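# Put the sieve basket onto the juicer's drive spindle

## Task

Place the sieve basket so it sits seated on the drive spindle inside the white bowl ring of the juicer. When finished, neither gripper may be in contact with the basket, and the juicer must be upright with nothing touching it.

## Robot and tools

Robot: two arms, left_arm and right_arm, each ending in a two-finger gripper. The fingers extend along the gripper's +z axis and close along its y axis. end_effector_position is the point between the pads, roughly 1 cm short of the fingertips.

Frames: the scene frame has its origin at table height, midway between the nominal arm bases, +z up, +x out over the table, and left_arm on the +y side (image left/right does not follow arm names). Each arm's hand positions, orientations, velocities, Hand targets and wrist-camera poses are given in that arm's own base frame. Calibrated bases in the scene frame: left_arm at (-0.004, +0.262, 0) m, quat_wxyz (+0.999, 0, 0, -0.032); right_arm at (+0.003, -0.339, 0) m, quat_wxyz (+1.000, 0, 0, -0.011). Head cameras and the table use the scene frame. Reported hand poses can be off by a few centimetres, more at long reach.

Row layout (used by both motion tools): 16 numbers. First the left_arm's x, y, z (metres, absolute, its base frame), then qw, qx, qy, qz (absolute orientation, w first), then opening; then the same eight for right_arm. Opening runs -1 (closed) to +1 (fully open, 0.094 m). Both arms are always included, even if one is idle; an idle arm should get the exact pose from the last result before it began holding, repeated every call, with its desired opening. Keep a fixed quaternion for an arm by repeating the same one rather than copying the drifted reported value. A 0 in an opening slot is a real command.

execute_actions(actions, cameras): actions is a list of actions; each action is a list of up to 15 rows, each row one 1/30 s step; a short list repeats its last row to fill 15 steps. A target more than 0.6 m from a gripper's current position along any of its axes makes that action rejected for both arms; if the first action fails this against the last reported state, the whole call is rejected. An empty actions list returns images of all cameras plus fuller state. cameras: list of names, ["all"], or []; unknown names invalidate the call.

move(target, speed, blend, opening_speed, grip_force, blocking, cameras): target is one 16-number row or a list of up to 15 rows (absolute poses, no 0.6 m limit). Paths are straight lines from the current Hand target, all arms finishing together, capped at 10 s total. speed: m/s per path, 0.002 to 4.3, default 0.25 (rotation up to twice that in rad/s); one value or one per target. blend (metres) rounds corners between listed targets; 0 stops at each. opening_speed: rate of opening change per second on the -1..1 scale, at least 0.2; use it to close gently. grip_force: per-pad limit in newtons, 10 to 50, per arm or one value; it persists, and lower forces close slowly. blocking=false returns after about 0.5 s while the move continues; a new move replaces it. Paths do not avoid obstacles or the other arm. Faster moves stray more and hit harder. Avoid routing a gripper near its own base. The result ends with a move: line: done, off_target, moving, held or fault, plus limits (paced = pose clipped, held = steps withheld). An arm not named in the ending is done (within 10 mm and 2 degrees).

wait(seconds 0 to 10, cameras): lets time pass holding commands; returns early if a running move ends. stop(cameras): brakes a running move. zoom_image(camera, region [x0,y0,x1,y1], at most 504x504 px) enlarges part of the latest image of cam_head_left, cam_head_right, cam_left_wrist or cam_right_wrist (each 896x504). read_manual gives only licence text. finished_scene(scene) ends the scene irreversibly; the basket must stay seated without the robot.

Control behaviour: per step, commanded orientation is clipped to within 40 degrees of the measured one, so big turns need several actions. Grippers may rest a few cm off target from friction and weight; that alone does not mean contact. Result lines: Hand target (where each arm is now being driven), Tool commands, Joint positions (last value is measured opening in metres), joint torques (include gravity; numbers 3 and 4 wrap at ±28 N m), grip_measured (opening on the -1..1 scale, reads slightly wide when empty and narrower than a squeezed part), grip_effort_nm (motor effort, negative closing; not pad force). Joint velocities may say within noise. To release, command an opening well above grip_measured.

Wrist cameras: +z forward, +x image right, +y image down; their images can lag during motion.

Avoid: dropping the basket or releasing it while it moves, knocking or pressing the juicer (it must stay upright and be left untouched), anything leaving the table, hard contact with fixed items, the grippers or wrist cameras colliding with each other, or one gripper closing on the other. Long stretched holds or pushing toward unreachable poses overheat motors (MOTOR HOT near 85 °C; at 100 °C the arm drops and faults). Loose objects may occasionally get nudged.

Each tool is called as name(argument=value, ...), one argument or row to a line, values as JSON.

## Session

execute_actions(
  actions=[],
)

Scene clock: 0.00 s.
left_arm: end_effector_position=(+0.7481, -0.2787, +0.1870) grip_measured=+1.000 grip_effort_nm=n/a end_effector_quat_wxyz=(+0.345, +0.356, +0.835, -0.240) | right_arm: end_effector_position=(+0.3975, -0.4955, +0.1654) grip_measured=+1.000 grip_effort_nm=n/a end_effector_quat_wxyz=(+0.594, +0.704, +0.187, -0.343)
Joint positions: left_arm=[-0.24 2.107 1.936 -0.698 0.56 0.356 0.094] | right_arm=[-0.636 1.915 1.108 0.643 1.194 0.94 0.094]
Joint velocities: within noise
Joint torques (N m): no reading
Motor temperatures (°C): left_arm=[26 32 26 26 24 26 27] | right_arm=[28 29 26 23 27 25 25]
Heat: left arm: hottest shoulder 32 °C; right arm: hottest shoulder 29 °C.
Hand target: left_arm +0.7551, -0.2804, +0.2049; +0.361, +0.358, +0.828, -0.237 | right_arm +0.4026, -0.4992, +0.1758; +0.601, +0.702, +0.178, -0.337
Tool commands: left_gripper/opening=+1.0 right_gripper/opening=+1.0
camera_calibration:
cam_left_wrist: T_world_to_cam=[[-0.7627, -0.625525, 0.164341, 0.369743], [-0.645991, 0.724469, -0.240498, 0.76328], [0.0313776, -0.289591, -0.956636, 0.192367], [0, 0, 0, 1]] pos_world=[0.769039, -0.265982, 0.306828]
cam_right_wrist: T_world_to_cam=[[-0.679634, 0.177572, -0.711734, 0.487286], [0.722365, 0.330807, -0.607252, 0.026668], [0.127616, -0.926841, -0.353099, -0.334841], [0, 0, 0, 1]] pos_world=[0.354643, -0.405695, 0.244781]

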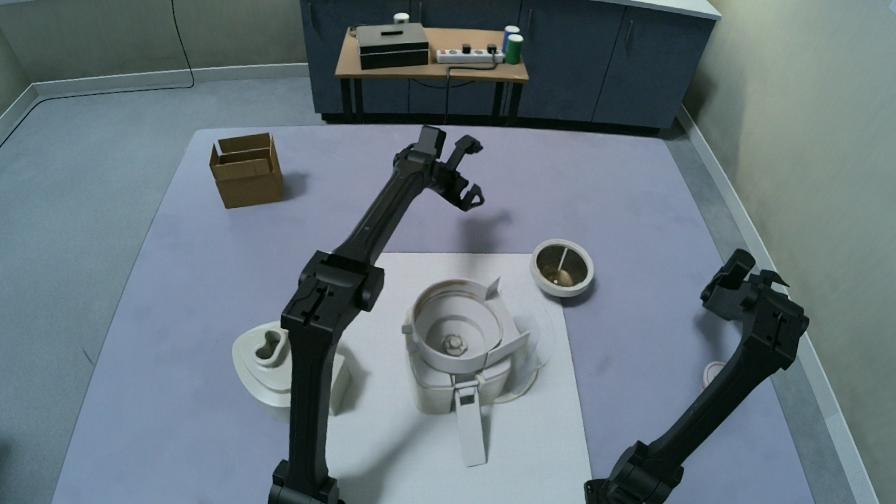

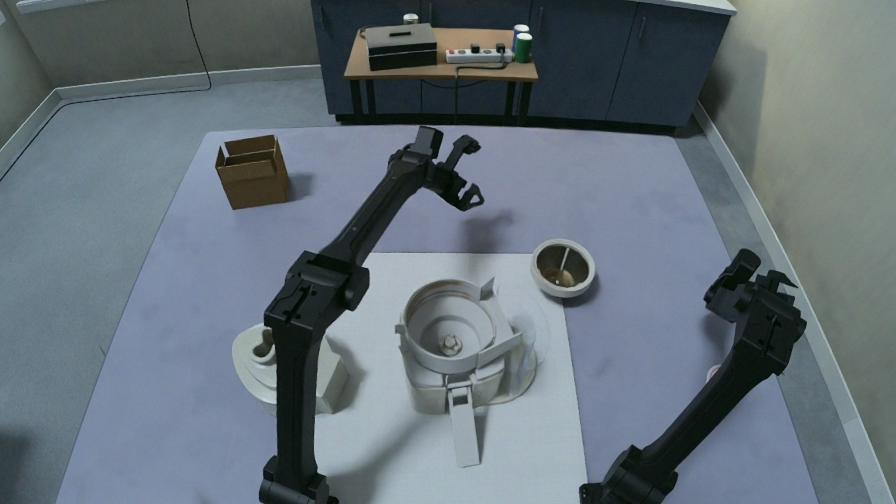

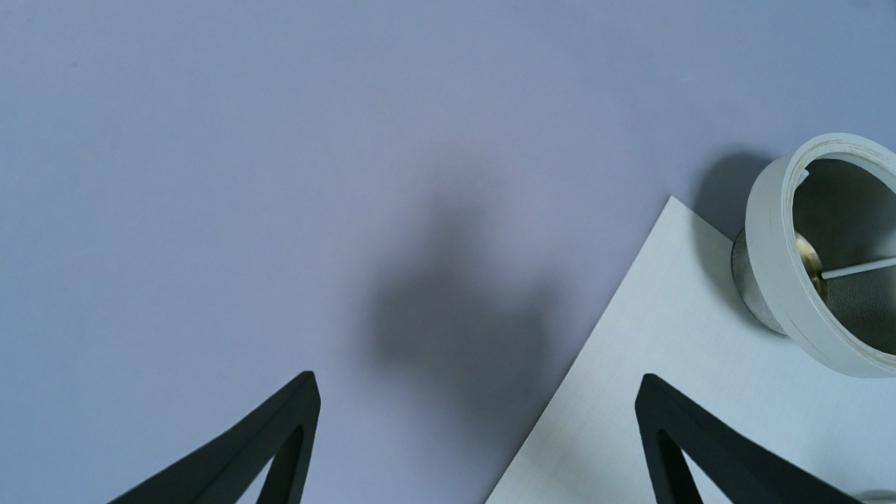

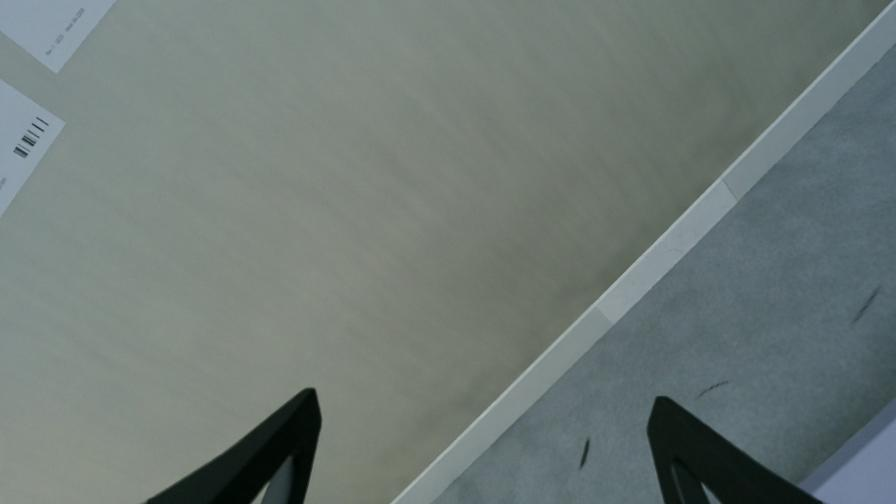

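zoom_image(
  camera="cam_head_left",
  region=[380, 220, 620, 420],
)

zoom_image(
  camera="cam_left_wrist",
  region=[646, 100, 896, 400],
)

zoom_image(
  camera="cam_head_right",
  region=[380, 220, 620, 420],
)

Scaled by 2.100 from the camera's 896x504 image, which has a finer 1280x720 frame.

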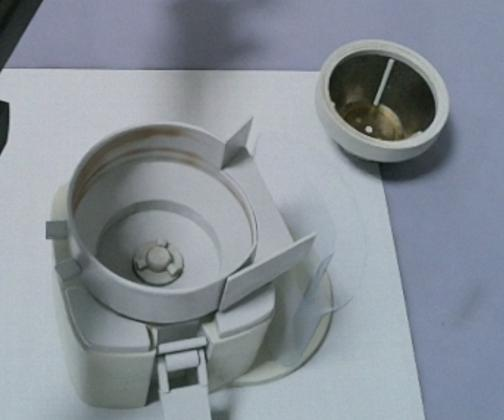

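Scaled by 1.680 from the camera's 896x504 image, which has a finer 1280x720 frame.

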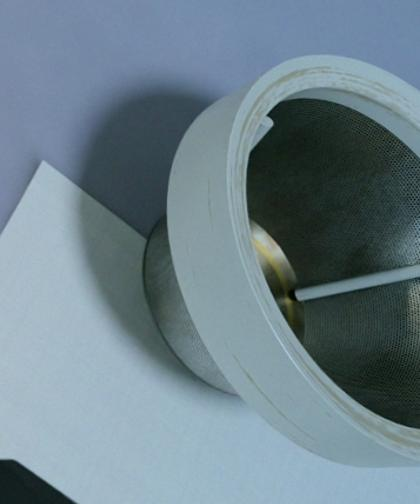

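Scaled by 2.100 from the camera's 896x504 image, which has a finer 1280x720 frame.

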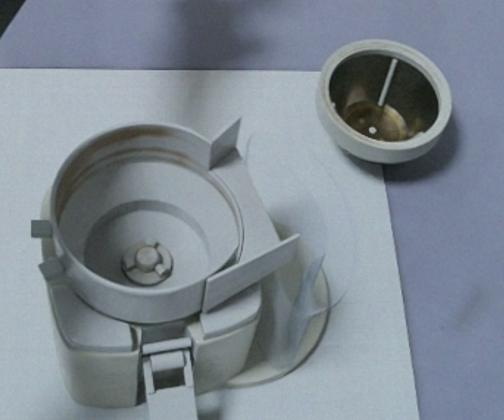

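move(
  target=[
    [0.65,-0.15,0.36,0,0,1,0,1,0.48,-0.2,0.3,0,0,1,0,1],
    [0.33,0.3,0.38,0,0,1,0,1,0.53,0.06,0.3,0,0,1,0,1],
  ],
  blend=[0.05,0],
  speed=0.45,
  cameras=["all"],
)

Scene clock: 46.83 s.
left_arm: end_effector_position=(+0.3274, +0.3005, +0.3746) grip_measured=+1.000 grip_effort_nm=0.02 end_effector_quat_wxyz=(+0.062, -0.009, +0.997, +0.053) | right_arm: end_effector_position=(+0.5166, +0.0602, +0.2799) grip_measured=+1.000 grip_effort_nm=-0.01 end_effector_quat_wxyz=(-0.018, -0.007, +1.000, -0.001)
Joint positions: left_arm=[0.745 1.432 1.709 -1.685 0.004 0.727 0.094] | right_arm=[0.116 1.729 1.818 -1.696 -0.003 0.102 0.094]
Joint torques (N m): left_arm=[1.38 -11.93 11.04 0.5 -0.06 0.04] | right_arm=[-1.44 -13.51 15.1 0.24 0.14 0.09]
Motor temperatures (°C): left_arm=[26 42 37 26 24 26 27] | right_arm=[28 32 32 23 27 25 25]
Heat: left arm: hottest shoulder 42 °C; right arm: hottest shoulder 32 °C.
Hand target: left_arm +0.3299, +0.3000, +0.3792; +0.062, -0.001, +0.996, +0.056 | right_arm +0.5287, +0.0598, +0.2998; +0.004, +0.000, +1.000, +0.001
Off the commanded pose: left_arm 0.006 m, 9 deg | right_arm 0.024 m, 2 deg.
joint sent to its limit (left arm) — joint 4 (wrist pitch), lower limit. The joint targets are off in orientation, not in position.
joint sent to its limit (right arm) — joint 4 (wrist pitch), lower limit. The joint targets still meet the commanded pose.
move: off_target (left_arm, right_arm)
camera_calibration:
cam_left_wrist: T_world_to_cam=[[0.025587, -0.995334, -0.0930311, 0.32974], [-0.882816, -0.0661602, 0.465037, 0.167922], [-0.469022, 0.0702304, -0.88039, 0.579832], [0, 0, 0, 1]] pos_world=[0.411761, 0.29859, 0.463064]
cam_right_wrist: T_world_to_cam=[[0.00873284, -0.998828, -0.0476113, 0.0803524], [-0.864119, -0.0314983, 0.502301, 0.357106], [-0.503212, 0.0367553, -0.863381, 0.616087], [0, 0, 0, 1]] pos_world=[0.617903, 0.068862, 0.356369]

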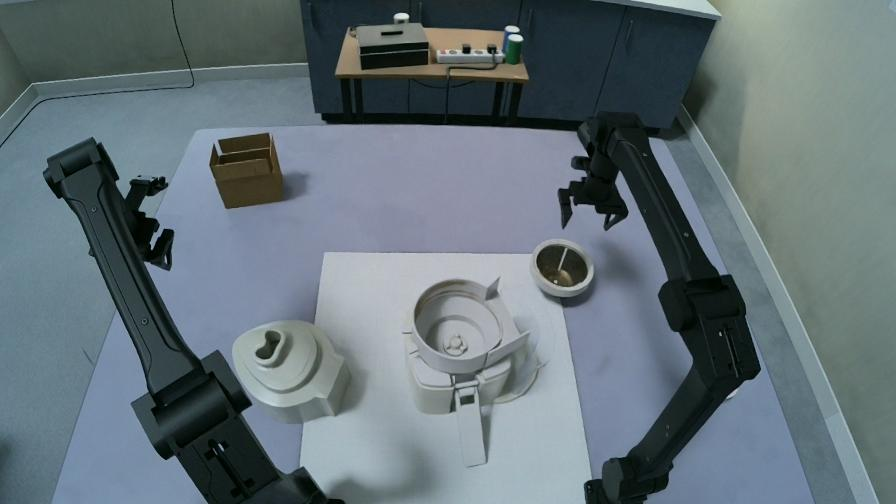

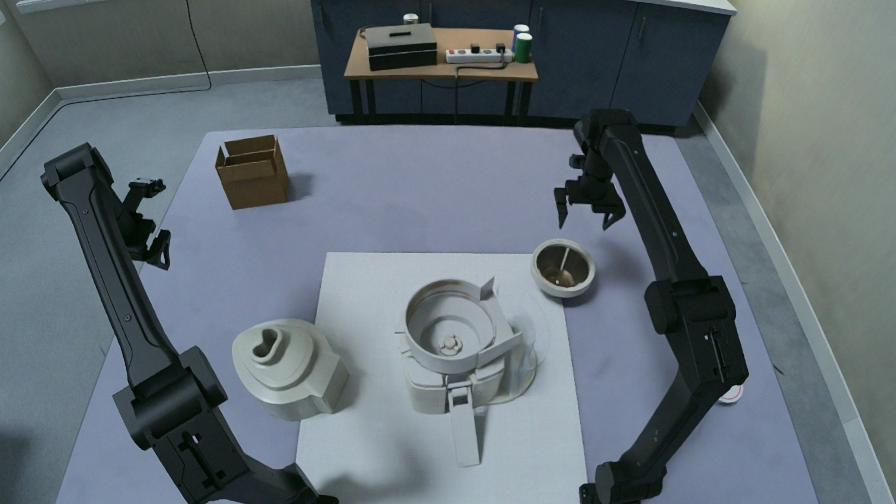

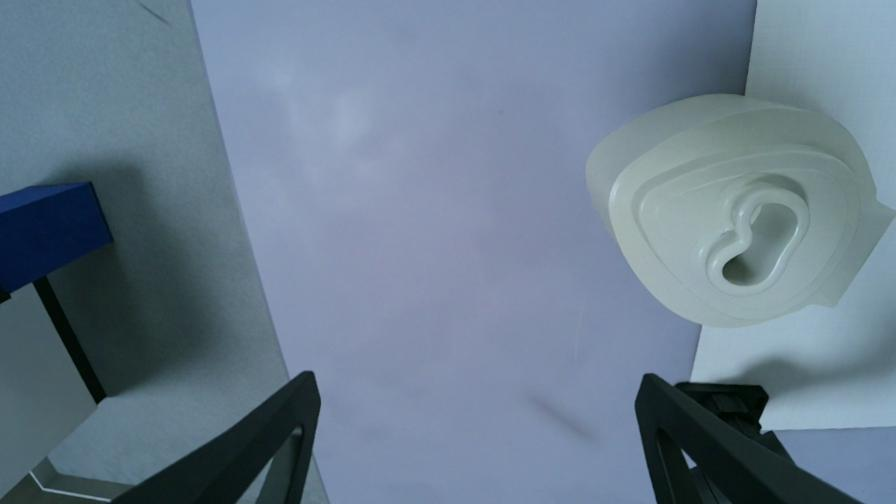

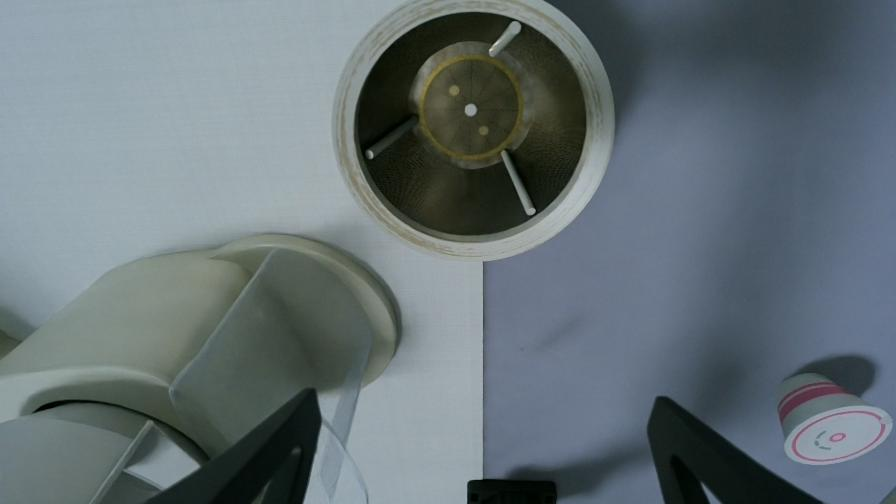

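move(
  target=[0.33,0.3,0.38,0.062,0,0.996,0.056,1,0.585,0.132,0.205,0,0.2164,0.9763,0,0.3],
  speed=0.3,
  cameras=["cam_right_wrist","cam_head_left","cam_head_right"],
)

Scene clock: 66.07 s.
left_arm: end_effector_position=(+0.3274, +0.3005, +0.3746) grip_measured=+1.000 grip_effort_nm=0.02 end_effector_quat_wxyz=(+0.062, -0.008, +0.997, +0.053) | right_arm: end_effector_position=(+0.5647, +0.1238, +0.1835) grip_measured=+0.302 grip_effort_nm=-0.08 end_effector_quat_wxyz=(-0.032, +0.214, +0.976, -0.013)
Joint positions: left_arm=[0.745 1.432 1.709 -1.685 0.004 0.729 0.094] | right_arm=[0.215 1.918 1.833 -1.555 -0.004 0.646 0.061]
Joint torques (N m): left_arm=[1.49 -11.93 11.25 0.51 -0.12 0.05] | right_arm=[0.21 -16.44 14.76 0.77 0.18 0.09]
Heat: left arm: hottest shoulder 40 °C; right arm: hottest elbow 36 °C.
Hand target: left_arm +0.3299, +0.3000, +0.3799; +0.063, +0.000, +0.996, +0.057 | right_arm +0.5832, +0.1317, +0.2055; +0.000, +0.216, +0.976, +0.001
Off the commanded pose: left_arm 0.006 m, 1 deg | right_arm 0.031 m, 4 deg.
joint sent to its limit (left arm) — joint 4 (wrist pitch), lower limit. The joint targets still meet the commanded pose.
move: off_target (right_arm)
camera_calibration:
cam_right_wrist: T_world_to_cam=[[-0.422635, -0.906248, -0.00972746, 0.364075], [-0.775877, 0.356246, 0.520677, 0.34791], [-0.468397, 0.227603, -0.853699, 0.50973], [0, 0, 0, 1]] pos_world=[0.662562, 0.0899839, 0.257549]
Images, in order (width x height): cam_head_left 896x504, cam_head_right 896x504, cam_right_wrist 896x504.

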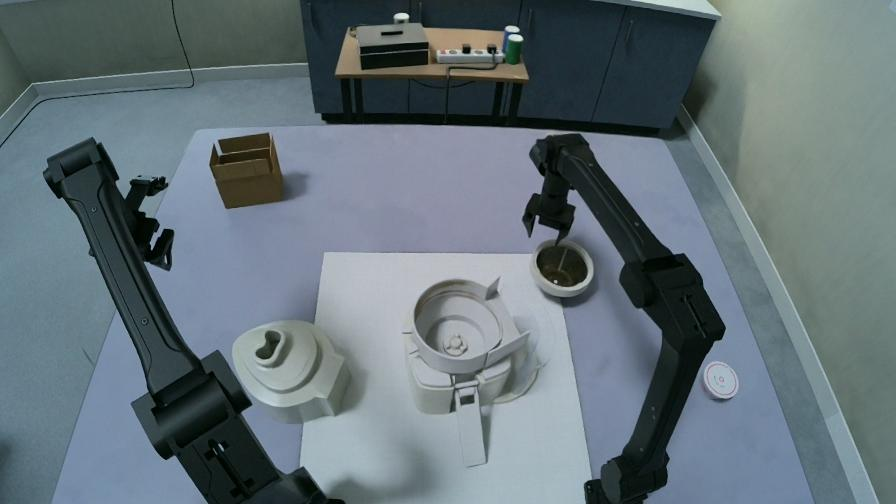

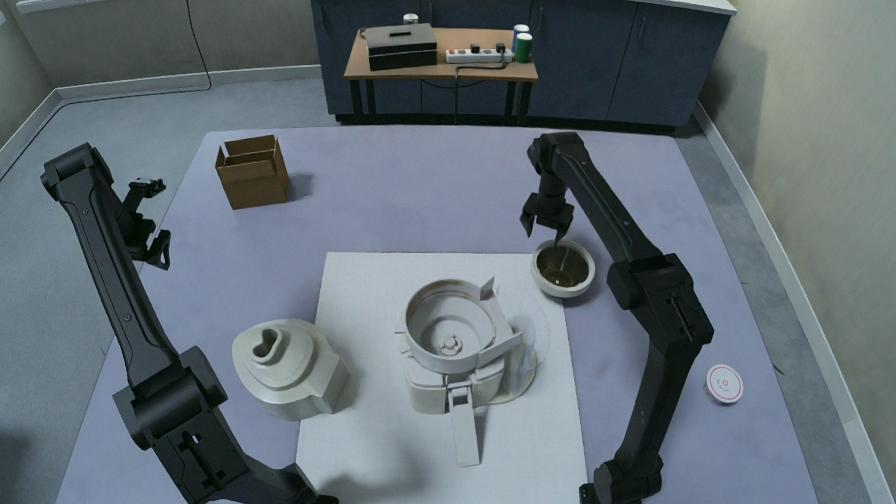

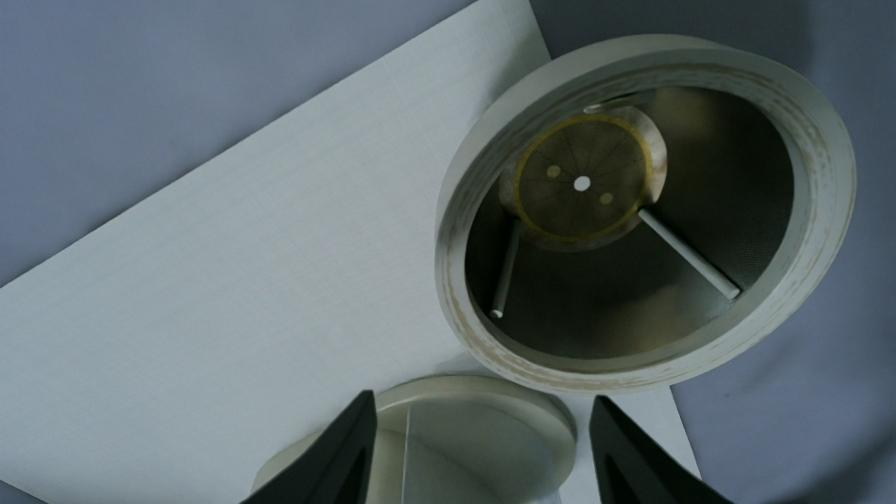

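move(
  target=[0.33,0.3,0.38,0.062,0,0.996,0.056,1,0.602,0.137,0.155,0.032,0.2164,0.9758,0.013,0.3],
  speed=0.15,
  cameras=["cam_right_wrist"],
)

Scene clock: 83.23 s.
left_arm: end_effector_position=(+0.3274, +0.3005, +0.3746) grip_measured=+1.000 grip_effort_nm=0.02 end_effector_quat_wxyz=(+0.062, -0.008, +0.997, +0.053) | right_arm: end_effector_position=(+0.6023, +0.1311, +0.1647) grip_measured=+0.302 grip_effort_nm=-0.08 end_effector_quat_wxyz=(+0.034, +0.216, +0.976, +0.015)
Joint positions: left_arm=[0.745 1.432 1.709 -1.685 0.004 0.729 0.094] | right_arm=[0.215 1.932 1.804 -1.368 0.001 0.65 0.061]
Joint torques (N m): left_arm=[1.38 -12.28 11.29 0.35 -0.06 0.02] | right_arm=[0.21 -16.56 8.66 1.51 0.18 0.06]
Motor temperatures (°C): left_arm=[26 38 37 26 24 26 27] | right_arm=[28 34 42 23 27 25 25]
Heat: left arm: hottest shoulder 38 °C; right arm: hottest elbow 42 °C.
Hand target: left_arm +0.3299, +0.3000, +0.3799; +0.063, +0.000, +0.996, +0.057 | right_arm +0.6018, +0.1370, +0.1550; +0.032, +0.216, +0.976, +0.013
Off the commanded pose: left_arm 0.006 m, 1 deg | right_arm 0.011 m, 0 deg.
joint sent to its limit (left arm) — joint 4 (wrist pitch), lower limit. The joint targets still meet the commanded pose.
move: off_target (right_arm)
camera_calibration:
cam_right_wrist: T_world_to_cam=[[-0.418874, -0.903315, -0.0925492, 0.397354], [-0.840714, 0.347281, 0.415445, 0.441844], [-0.343138, 0.251827, -0.904898, 0.439394], [0, 0, 0, 1]] pos_world=[0.688678, 0.0948404, 0.250819]
Images, in order (width x height): cam_right_wrist 896x504.

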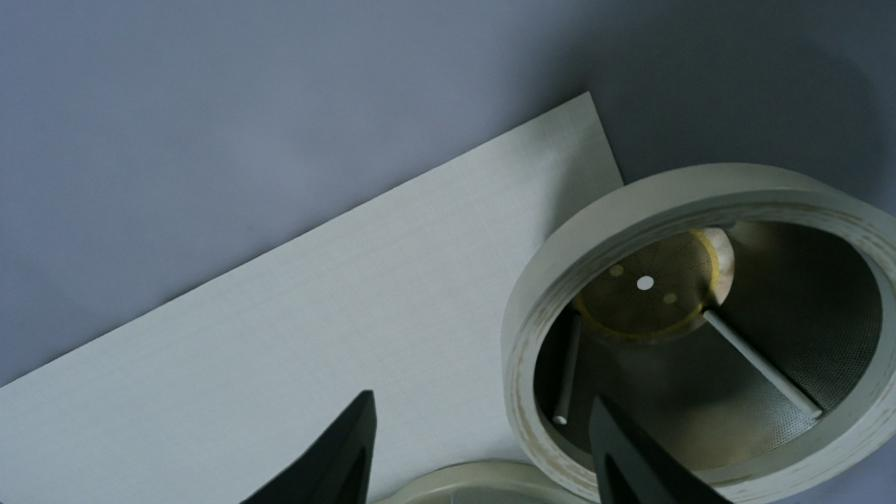

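move(
  target=[
    [0.33,0.3,0.38,0.062,0,0.996,0.056,1,0.587,0.13,0.14,0.004,0.2164,0.9763,0,0.3],
    [0.33,0.3,0.38,0.062,0,0.996,0.056,1,0.587,0.129,0.082,0.004,0.2164,0.9763,0,0.3],
  ],
  speed=0.12,
  blend=[0.01,0],
  cameras=["cam_right_wrist","cam_head_left"],
)

Scene clock: 93.50 s.
left_arm: end_effector_position=(+0.3274, +0.3005, +0.3746) grip_measured=+1.000 grip_effort_nm=0.02 end_effector_quat_wxyz=(+0.062, -0.008, +0.997, +0.053) | right_arm: end_effector_position=(+0.5868, +0.1277, +0.0878) grip_measured=+0.302 grip_effort_nm=-0.08 end_effector_quat_wxyz=(+0.003, +0.216, +0.976, +0.001)
Joint positions: left_arm=[0.745 1.432 1.709 -1.685 0.004 0.729 0.094] | right_arm=[0.215 1.98 1.674 -1.259 0.001 0.65 0.061]
Joint torques (N m): left_arm=[0.97 -12.22 11.15 0.35 -0.06 0.08] | right_arm=[-0.56 -16.62 8.39 1.39 0.14 -0.04]
Heat: left arm: hottest shoulder 38 °C; right arm: hottest elbow 40 °C.
Hand target: left_arm +0.3299, +0.3000, +0.3799; +0.063, +0.000, +0.996, +0.057 | right_arm +0.5869, +0.1290, +0.0820; +0.004, +0.216, +0.976, +0.000
Off the commanded pose: left_arm 0.006 m, 1 deg | right_arm 0.006 m, 0 deg.
joint sent to its limit (left arm) — joint 4 (wrist pitch), lower limit. The joint targets still meet the commanded pose.
move: done
camera_calibration:
cam_right_wrist: T_world_to_cam=[[-0.423719, -0.904341, -0.0512763, 0.380044], [-0.811333, 0.353753, 0.4654, 0.439539], [-0.402741, 0.238801, -0.883614, 0.400082], [0, 0, 0, 1]] pos_world=[0.678774, 0.0926612, 0.168444]
Images, in order (width x height): cam_head_left 896x504, cam_right_wrist 896x504.

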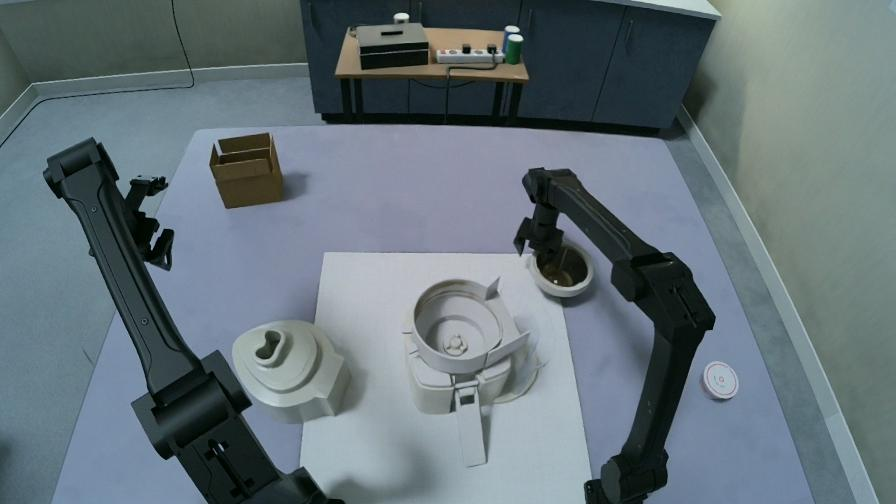

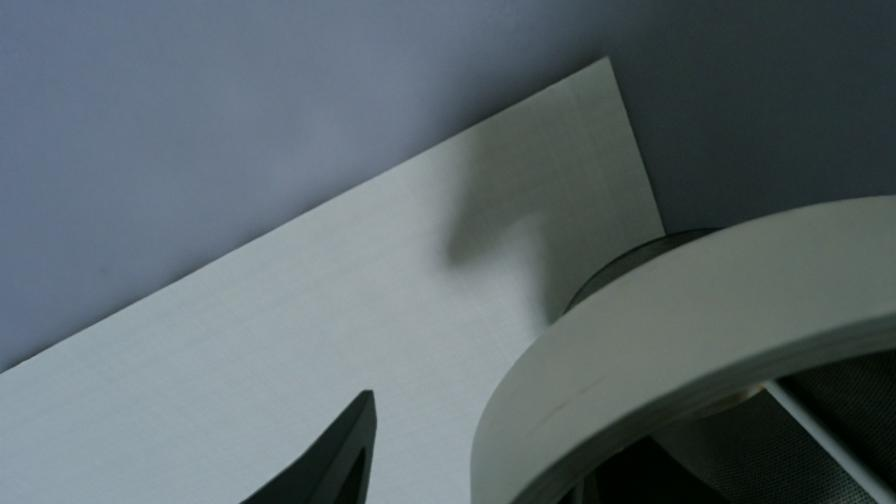

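move(
  target=[
    [0.33,0.3,0.38,0.062,0,0.996,0.056,1,0.585,0.1255,0.082,0.004,0.2164,0.9763,0,0.3],
    [0.33,0.3,0.38,0.062,0,0.996,0.056,1,0.585,0.1255,0.082,0.004,0.2164,0.9763,0,-1],
  ],
  speed=0.1,
  opening_speed=0.6,
  cameras=["cam_right_wrist"],
)

move(
  target=[0.33,0.3,0.38,0.062,0,0.996,0.056,1,0.585,0.1255,0.16,0.004,0.2164,0.9763,0,-1],
  speed=0.15,
  cameras=["cam_right_wrist","cam_head_left","cam_head_right"],
)

Scene clock: 103.70 s.
left_arm: end_effector_position=(+0.3274, +0.3005, +0.3746) grip_measured=+1.000 grip_effort_nm=0.02 end_effector_quat_wxyz=(+0.062, -0.008, +0.997, +0.053) | right_arm: end_effector_position=(+0.5859, +0.1261, +0.0915) grip_measured=-0.625 grip_effort_nm=-1.03 end_effector_quat_wxyz=(+0.008, +0.216, +0.976, -0.001)
Joint positions: left_arm=[0.745 1.432 1.709 -1.685 0.004 0.729 0.094] | right_arm=[0.215 1.969 1.667 -1.255 0.009 0.651 0.018]
Joint torques (N m): left_arm=[0.67 -10.99 11.26 0.39 -0.1 0.06] | right_arm=[-0.67 -16.5 8.09 1.32 -0.15 -0.08]
Heat: left arm: hottest shoulder 37 °C; right arm: hottest elbow 39 °C.
Hand target: left_arm +0.3299, +0.3000, +0.3799; +0.063, +0.000, +0.996, +0.057 | right_arm +0.5848, +0.1255, +0.0820; +0.004, +0.216, +0.976, +0.000
Off the commanded pose: left_arm 0.006 m, 1 deg | right_arm 0.010 m, 0 deg.
joint sent to its limit (left arm) — joint 4 (wrist pitch), lower limit. The joint targets still meet the commanded pose.
move: done
camera_calibration:
cam_right_wrist: T_world_to_cam=[[-0.423999, -0.904288, -0.0498706, 0.378518], [-0.815212, 0.357086, 0.455982, 0.44025], [-0.394531, 0.233991, -0.888591, 0.399652], [0, 0, 0, 1]] pos_world=[0.677063, 0.0915671, 0.173258]
Images, in order (width x height): cam_right_wrist 896x504.

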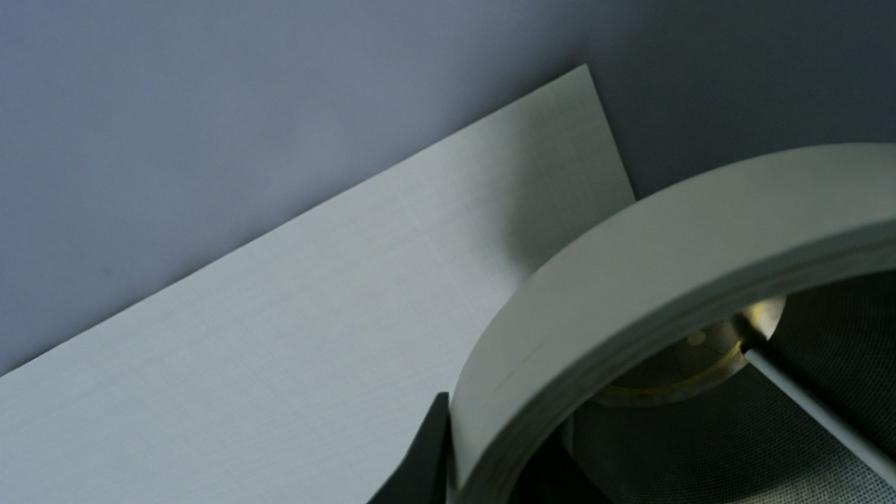

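Scene clock: 104.97 s.
left_arm: end_effector_position=(+0.3274, +0.3005, +0.3746) grip_measured=+1.000 grip_effort_nm=0.02 end_effector_quat_wxyz=(+0.062, -0.008, +0.997, +0.053) | right_arm: end_effector_position=(+0.5638, +0.1223, +0.1194) grip_measured=-0.663 grip_effort_nm=-1.03 end_effector_quat_wxyz=(-0.033, +0.216, +0.976, -0.017)
Joint positions: left_arm=[0.745 1.432 1.709 -1.685 0.004 0.729 0.094] | right_arm=[0.215 1.947 1.707 -1.404 0.003 0.651 0.016]
Joint torques (N m): left_arm=[0.62 -11.34 11.1 0.29 -0.08 0.03] | right_arm=[-0.85 -18.84 14.91 0.01 0.09 -0.08]
Heat: left arm: hottest shoulder 37 °C; right arm: hottest elbow 39 °C.
Hand target: left_arm +0.3299, +0.3000, +0.3799; +0.063, +0.000, +0.996, +0.057 | right_arm +0.5825, +0.1251, +0.1603; +0.005, +0.216, +0.976, +0.000
Off the commanded pose: left_arm 0.006 m, 1 deg | right_arm 0.046 m, 5 deg.
joint sent to its limit (left arm) — joint 4 (wrist pitch), lower limit. The joint targets still meet the commanded pose.
move: off_target (right_arm)
camera_calibration:
cam_right_wrist: T_world_to_cam=[[-0.426339, -0.904563, -0.00121847, 0.362594], [-0.772893, 0.36358, 0.520044, 0.378694], [-0.469969, 0.222657, -0.854139, 0.456397], [0, 0, 0, 1]] pos_world=[0.661771, 0.088683, 0.193331]
Images, in order (width x height): cam_head_left 896x504, cam_head_right 896x504, cam_right_wrist 896x504.

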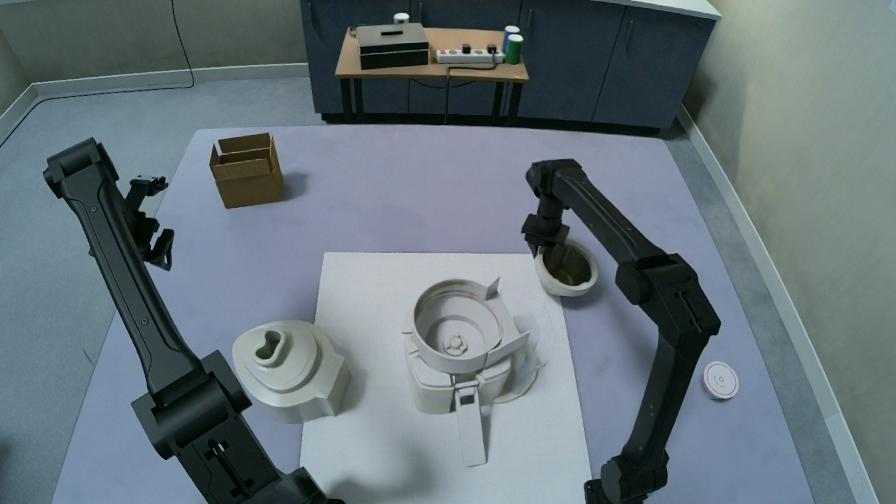

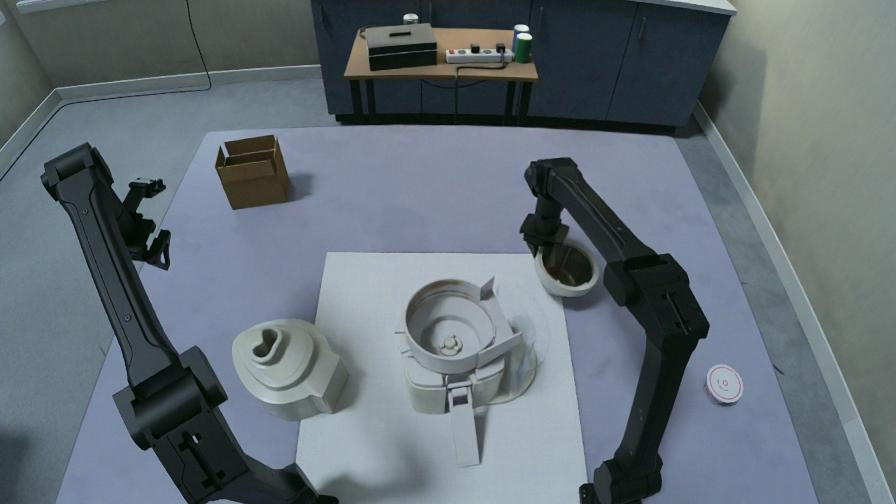

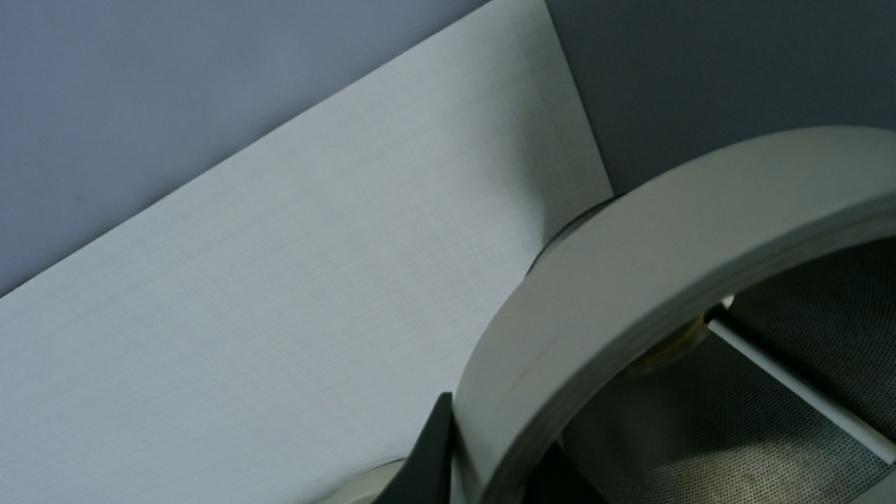

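move(
  target=[
    [0.33,0.3,0.38,0.062,0,0.996,0.056,1,0.6,0.135,0.3,0.02,0.2164,0.9763,0,-1],
    [0.33,0.3,0.38,0.062,0,0.996,0.056,1,0.40,0.42,0.32,0.02,0.2164,0.9763,0,-1],
  ],
  speed=0.25,
  blend=[0.03,0],
  cameras=["cam_right_wrist","cam_head_left","cam_head_right"],
)

Scene clock: 113.63 s.
left_arm: end_effector_position=(+0.3274, +0.3005, +0.3746) grip_measured=+1.000 grip_effort_nm=0.02 end_effector_quat_wxyz=(+0.062, -0.008, +0.997, +0.053) | right_arm: end_effector_position=(+0.4103, +0.4070, +0.3037) grip_measured=-0.663 grip_effort_nm=-1.03 end_effector_quat_wxyz=(+0.042, +0.200, +0.979, +0.013)
Joint positions: left_arm=[0.745 1.432 1.709 -1.685 0.004 0.729 0.094] | right_arm=[0.799 1.834 2.025 -1.693 0.056 1.2 0.016]
Joint torques (N m): left_arm=[1.44 -11.46 11.06 0.32 -0.07 0.05] | right_arm=[1.55 -16.62 12.45 0.21 -0.63 0.46]
Heat: left arm: hottest shoulder 37 °C; right arm: hottest elbow 39 °C.
Hand target: left_arm +0.3299, +0.3000, +0.3799; +0.063, +0.000, +0.996, +0.057 | right_arm +0.3996, +0.4191, +0.3194; +0.039, +0.214, +0.976, +0.030
Off the commanded pose: left_arm 0.006 m, 1 deg | right_arm 0.023 m, 4 deg.
joint sent to its limit (left arm) — joint 4 (wrist pitch), lower limit. The joint targets still meet the commanded pose.
joint sent to its limit (right arm) — joint 4 (wrist pitch), lower limit. The joint targets are off in orientation, not in position.
move: off_target (right_arm)
camera_calibration:
cam_right_wrist: T_world_to_cam=[[-0.388614, -0.916833, -0.0916338, 0.571781], [-0.857524, 0.323496, 0.400002, 0.148119], [-0.337092, 0.234025, -0.911922, 0.436656], [0, 0, 0, 1]] pos_world=[0.496411, 0.374123, 0.391342]
Images, in order (width x height): cam_head_left 896x504, cam_head_right 896x504, cam_right_wrist 896x504.

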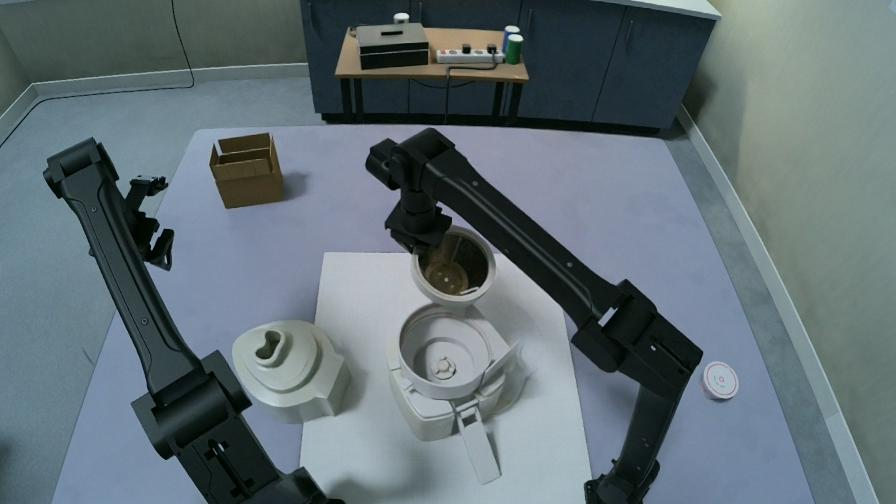

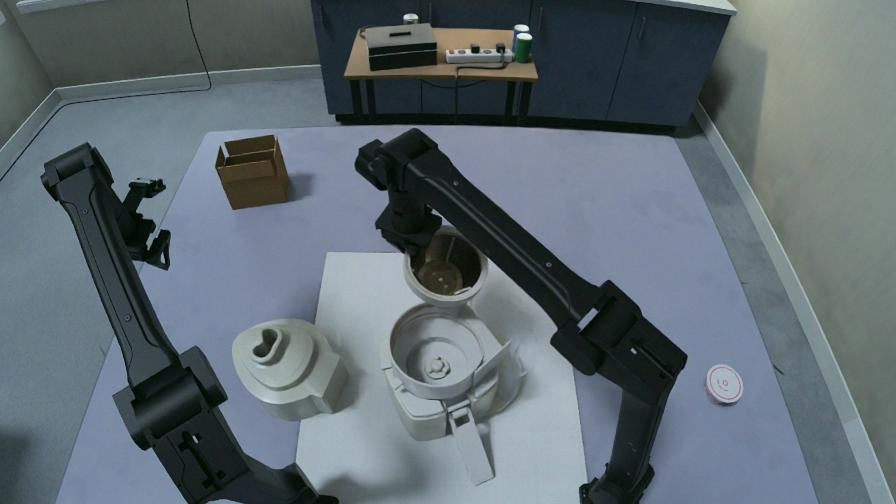

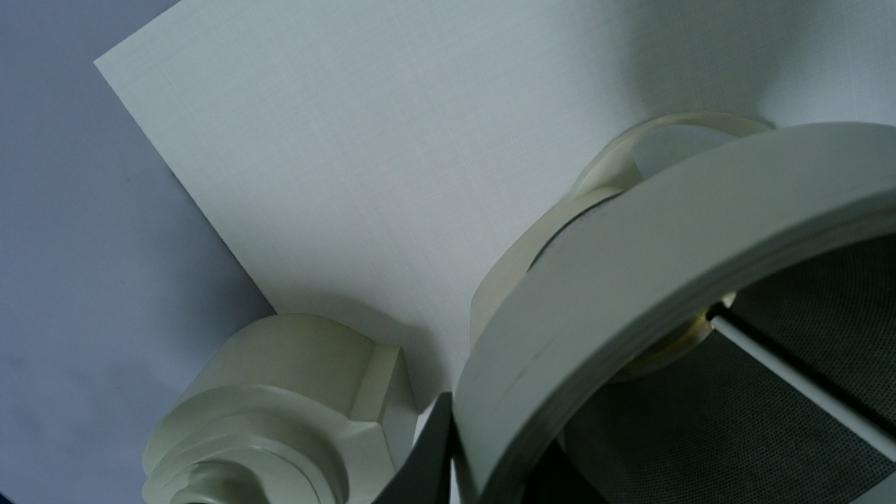

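zoom_image(
  camera="cam_head_left",
  region=[370, 210, 550, 450],
)

zoom_image(
  camera="cam_head_right",
  region=[360, 210, 540, 450],
)

Scaled by 2.100 from the camera's 896x504 image, which has a finer 1280x720 frame.

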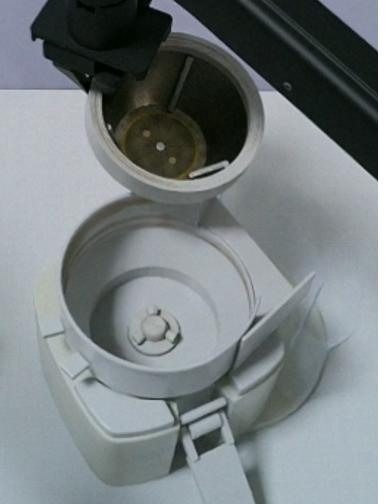

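Scaled by 2.100 from the camera's 896x504 image, which has a finer 1280x720 frame.

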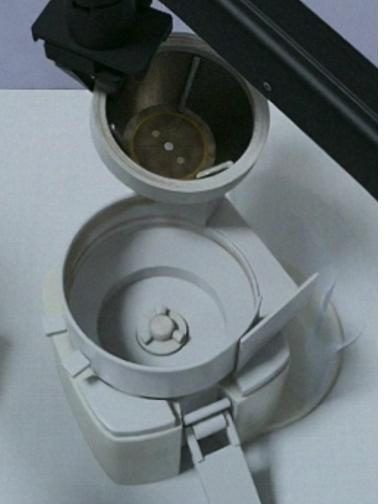

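move(
  target=[
    [0.33,0.3,0.38,0.062,0,0.996,0.056,1,0.40,0.42,0.355,-0.005,0.2164,0.9758,-0.03,-1],
    [0.33,0.3,0.38,0.062,0,0.996,0.056,1,0.303,0.428,0.355,-0.005,0.2164,0.9758,-0.03,-1],
  ],
  speed=0.2,
  blend=[0.01,0],
  cameras=["cam_right_wrist","cam_head_left","cam_head_right"],
)

zoom_image(
  camera="cam_head_left",
  region=[370, 210, 550, 450],
)

zoom_image(
  camera="cam_head_right",
  region=[360, 210, 540, 450],
)

Scene clock: 162.13 s.
left_arm: end_effector_position=(+0.3274, +0.3005, +0.3746) grip_measured=+1.000 grip_effort_nm=0.02 end_effector_quat_wxyz=(+0.062, -0.008, +0.997, +0.053) | right_arm: end_effector_position=(+0.3033, +0.4373, +0.3477) grip_measured=-0.663 grip_effort_nm=-1.03 end_effector_quat_wxyz=(+0.032, +0.204, +0.977, +0.054)
Joint positions: left_arm=[0.745 1.432 1.709 -1.685 0.004 0.729 0.094] | right_arm=[0.971 1.682 1.932 -1.696 0.017 1.382 0.016]
Joint torques (N m): left_arm=[1.2 -12.04 11.14 0.29 -0.05 -0.02] | right_arm=[-1.08 -15.33 9.09 0.34 0.06 0.1]
Heat: left arm: hottest elbow 38 °C; right arm: hottest elbow 43 °C.
Hand target: left_arm +0.3299, +0.3000, +0.3799; +0.063, +0.000, +0.996, +0.057 | right_arm +0.3029, +0.4280, +0.3543; +0.031, +0.215, +0.975, +0.055
Off the commanded pose: left_arm 0.006 m, 1 deg | right_arm 0.012 m, 11 deg.
joint sent to its limit (left arm) — joint 4 (wrist pitch), lower limit. The joint targets still meet the commanded pose.
joint sent to its limit (right arm) — joint 4 (wrist pitch), lower limit. The joint targets are off in orientation, not in position.
move: off_target (right_arm)
camera_calibration:
cam_right_wrist: T_world_to_cam=[[-0.394401, -0.903622, -0.167081, 0.584227], [-0.854038, 0.293319, 0.429631, 0.0307818], [-0.339216, 0.31214, -0.887412, 0.391542], [0, 0, 0, 1]] pos_world=[0.389526, 0.396676, 0.431847]
Images, in order (width x height): cam_head_left 896x504, cam_head_right 896x504, cam_right_wrist 896x504.

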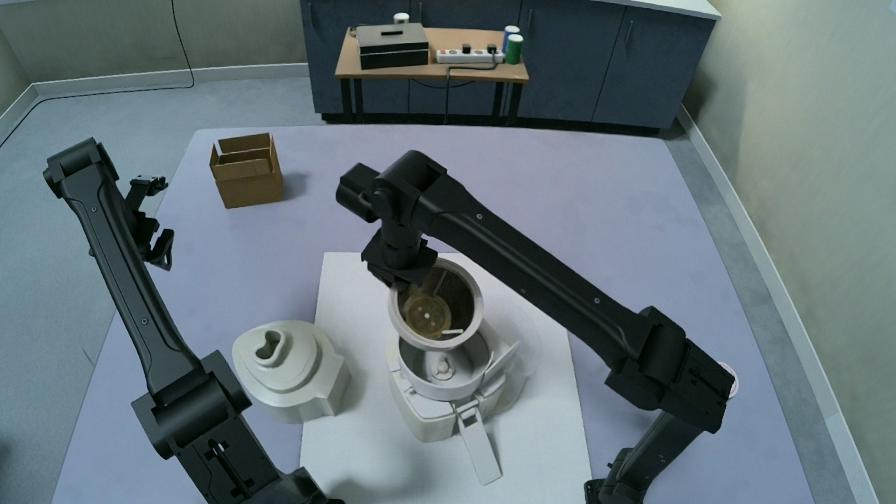

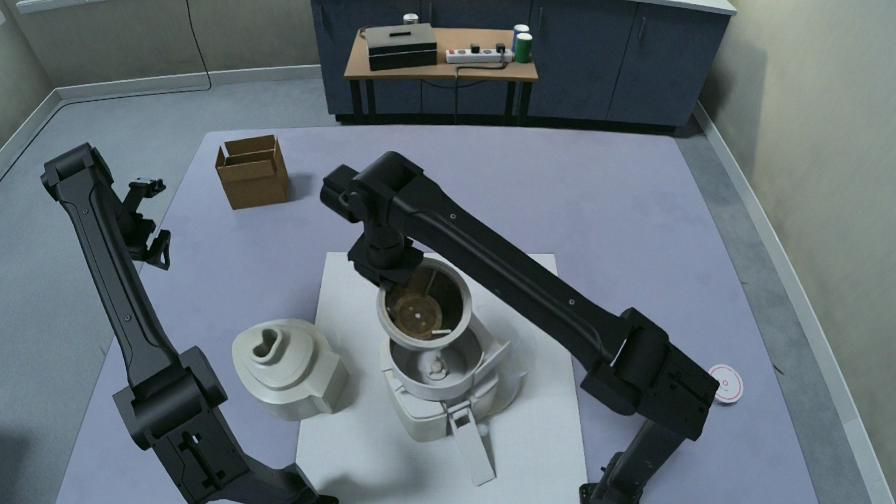

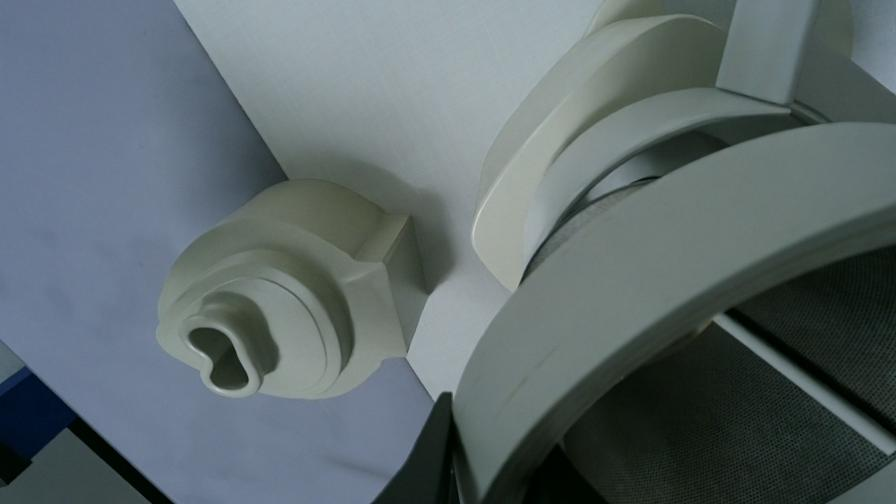

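Scaled by 2.100 from the camera's 896x504 image, which has a finer 1280x720 frame.

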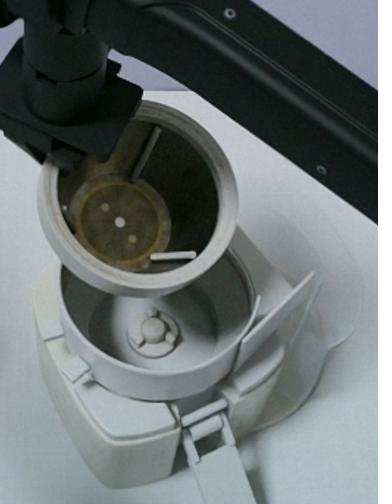

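Scaled by 2.100 from the camera's 896x504 image, which has a finer 1280x720 frame.

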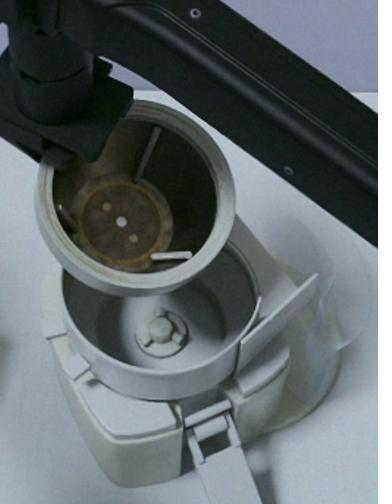

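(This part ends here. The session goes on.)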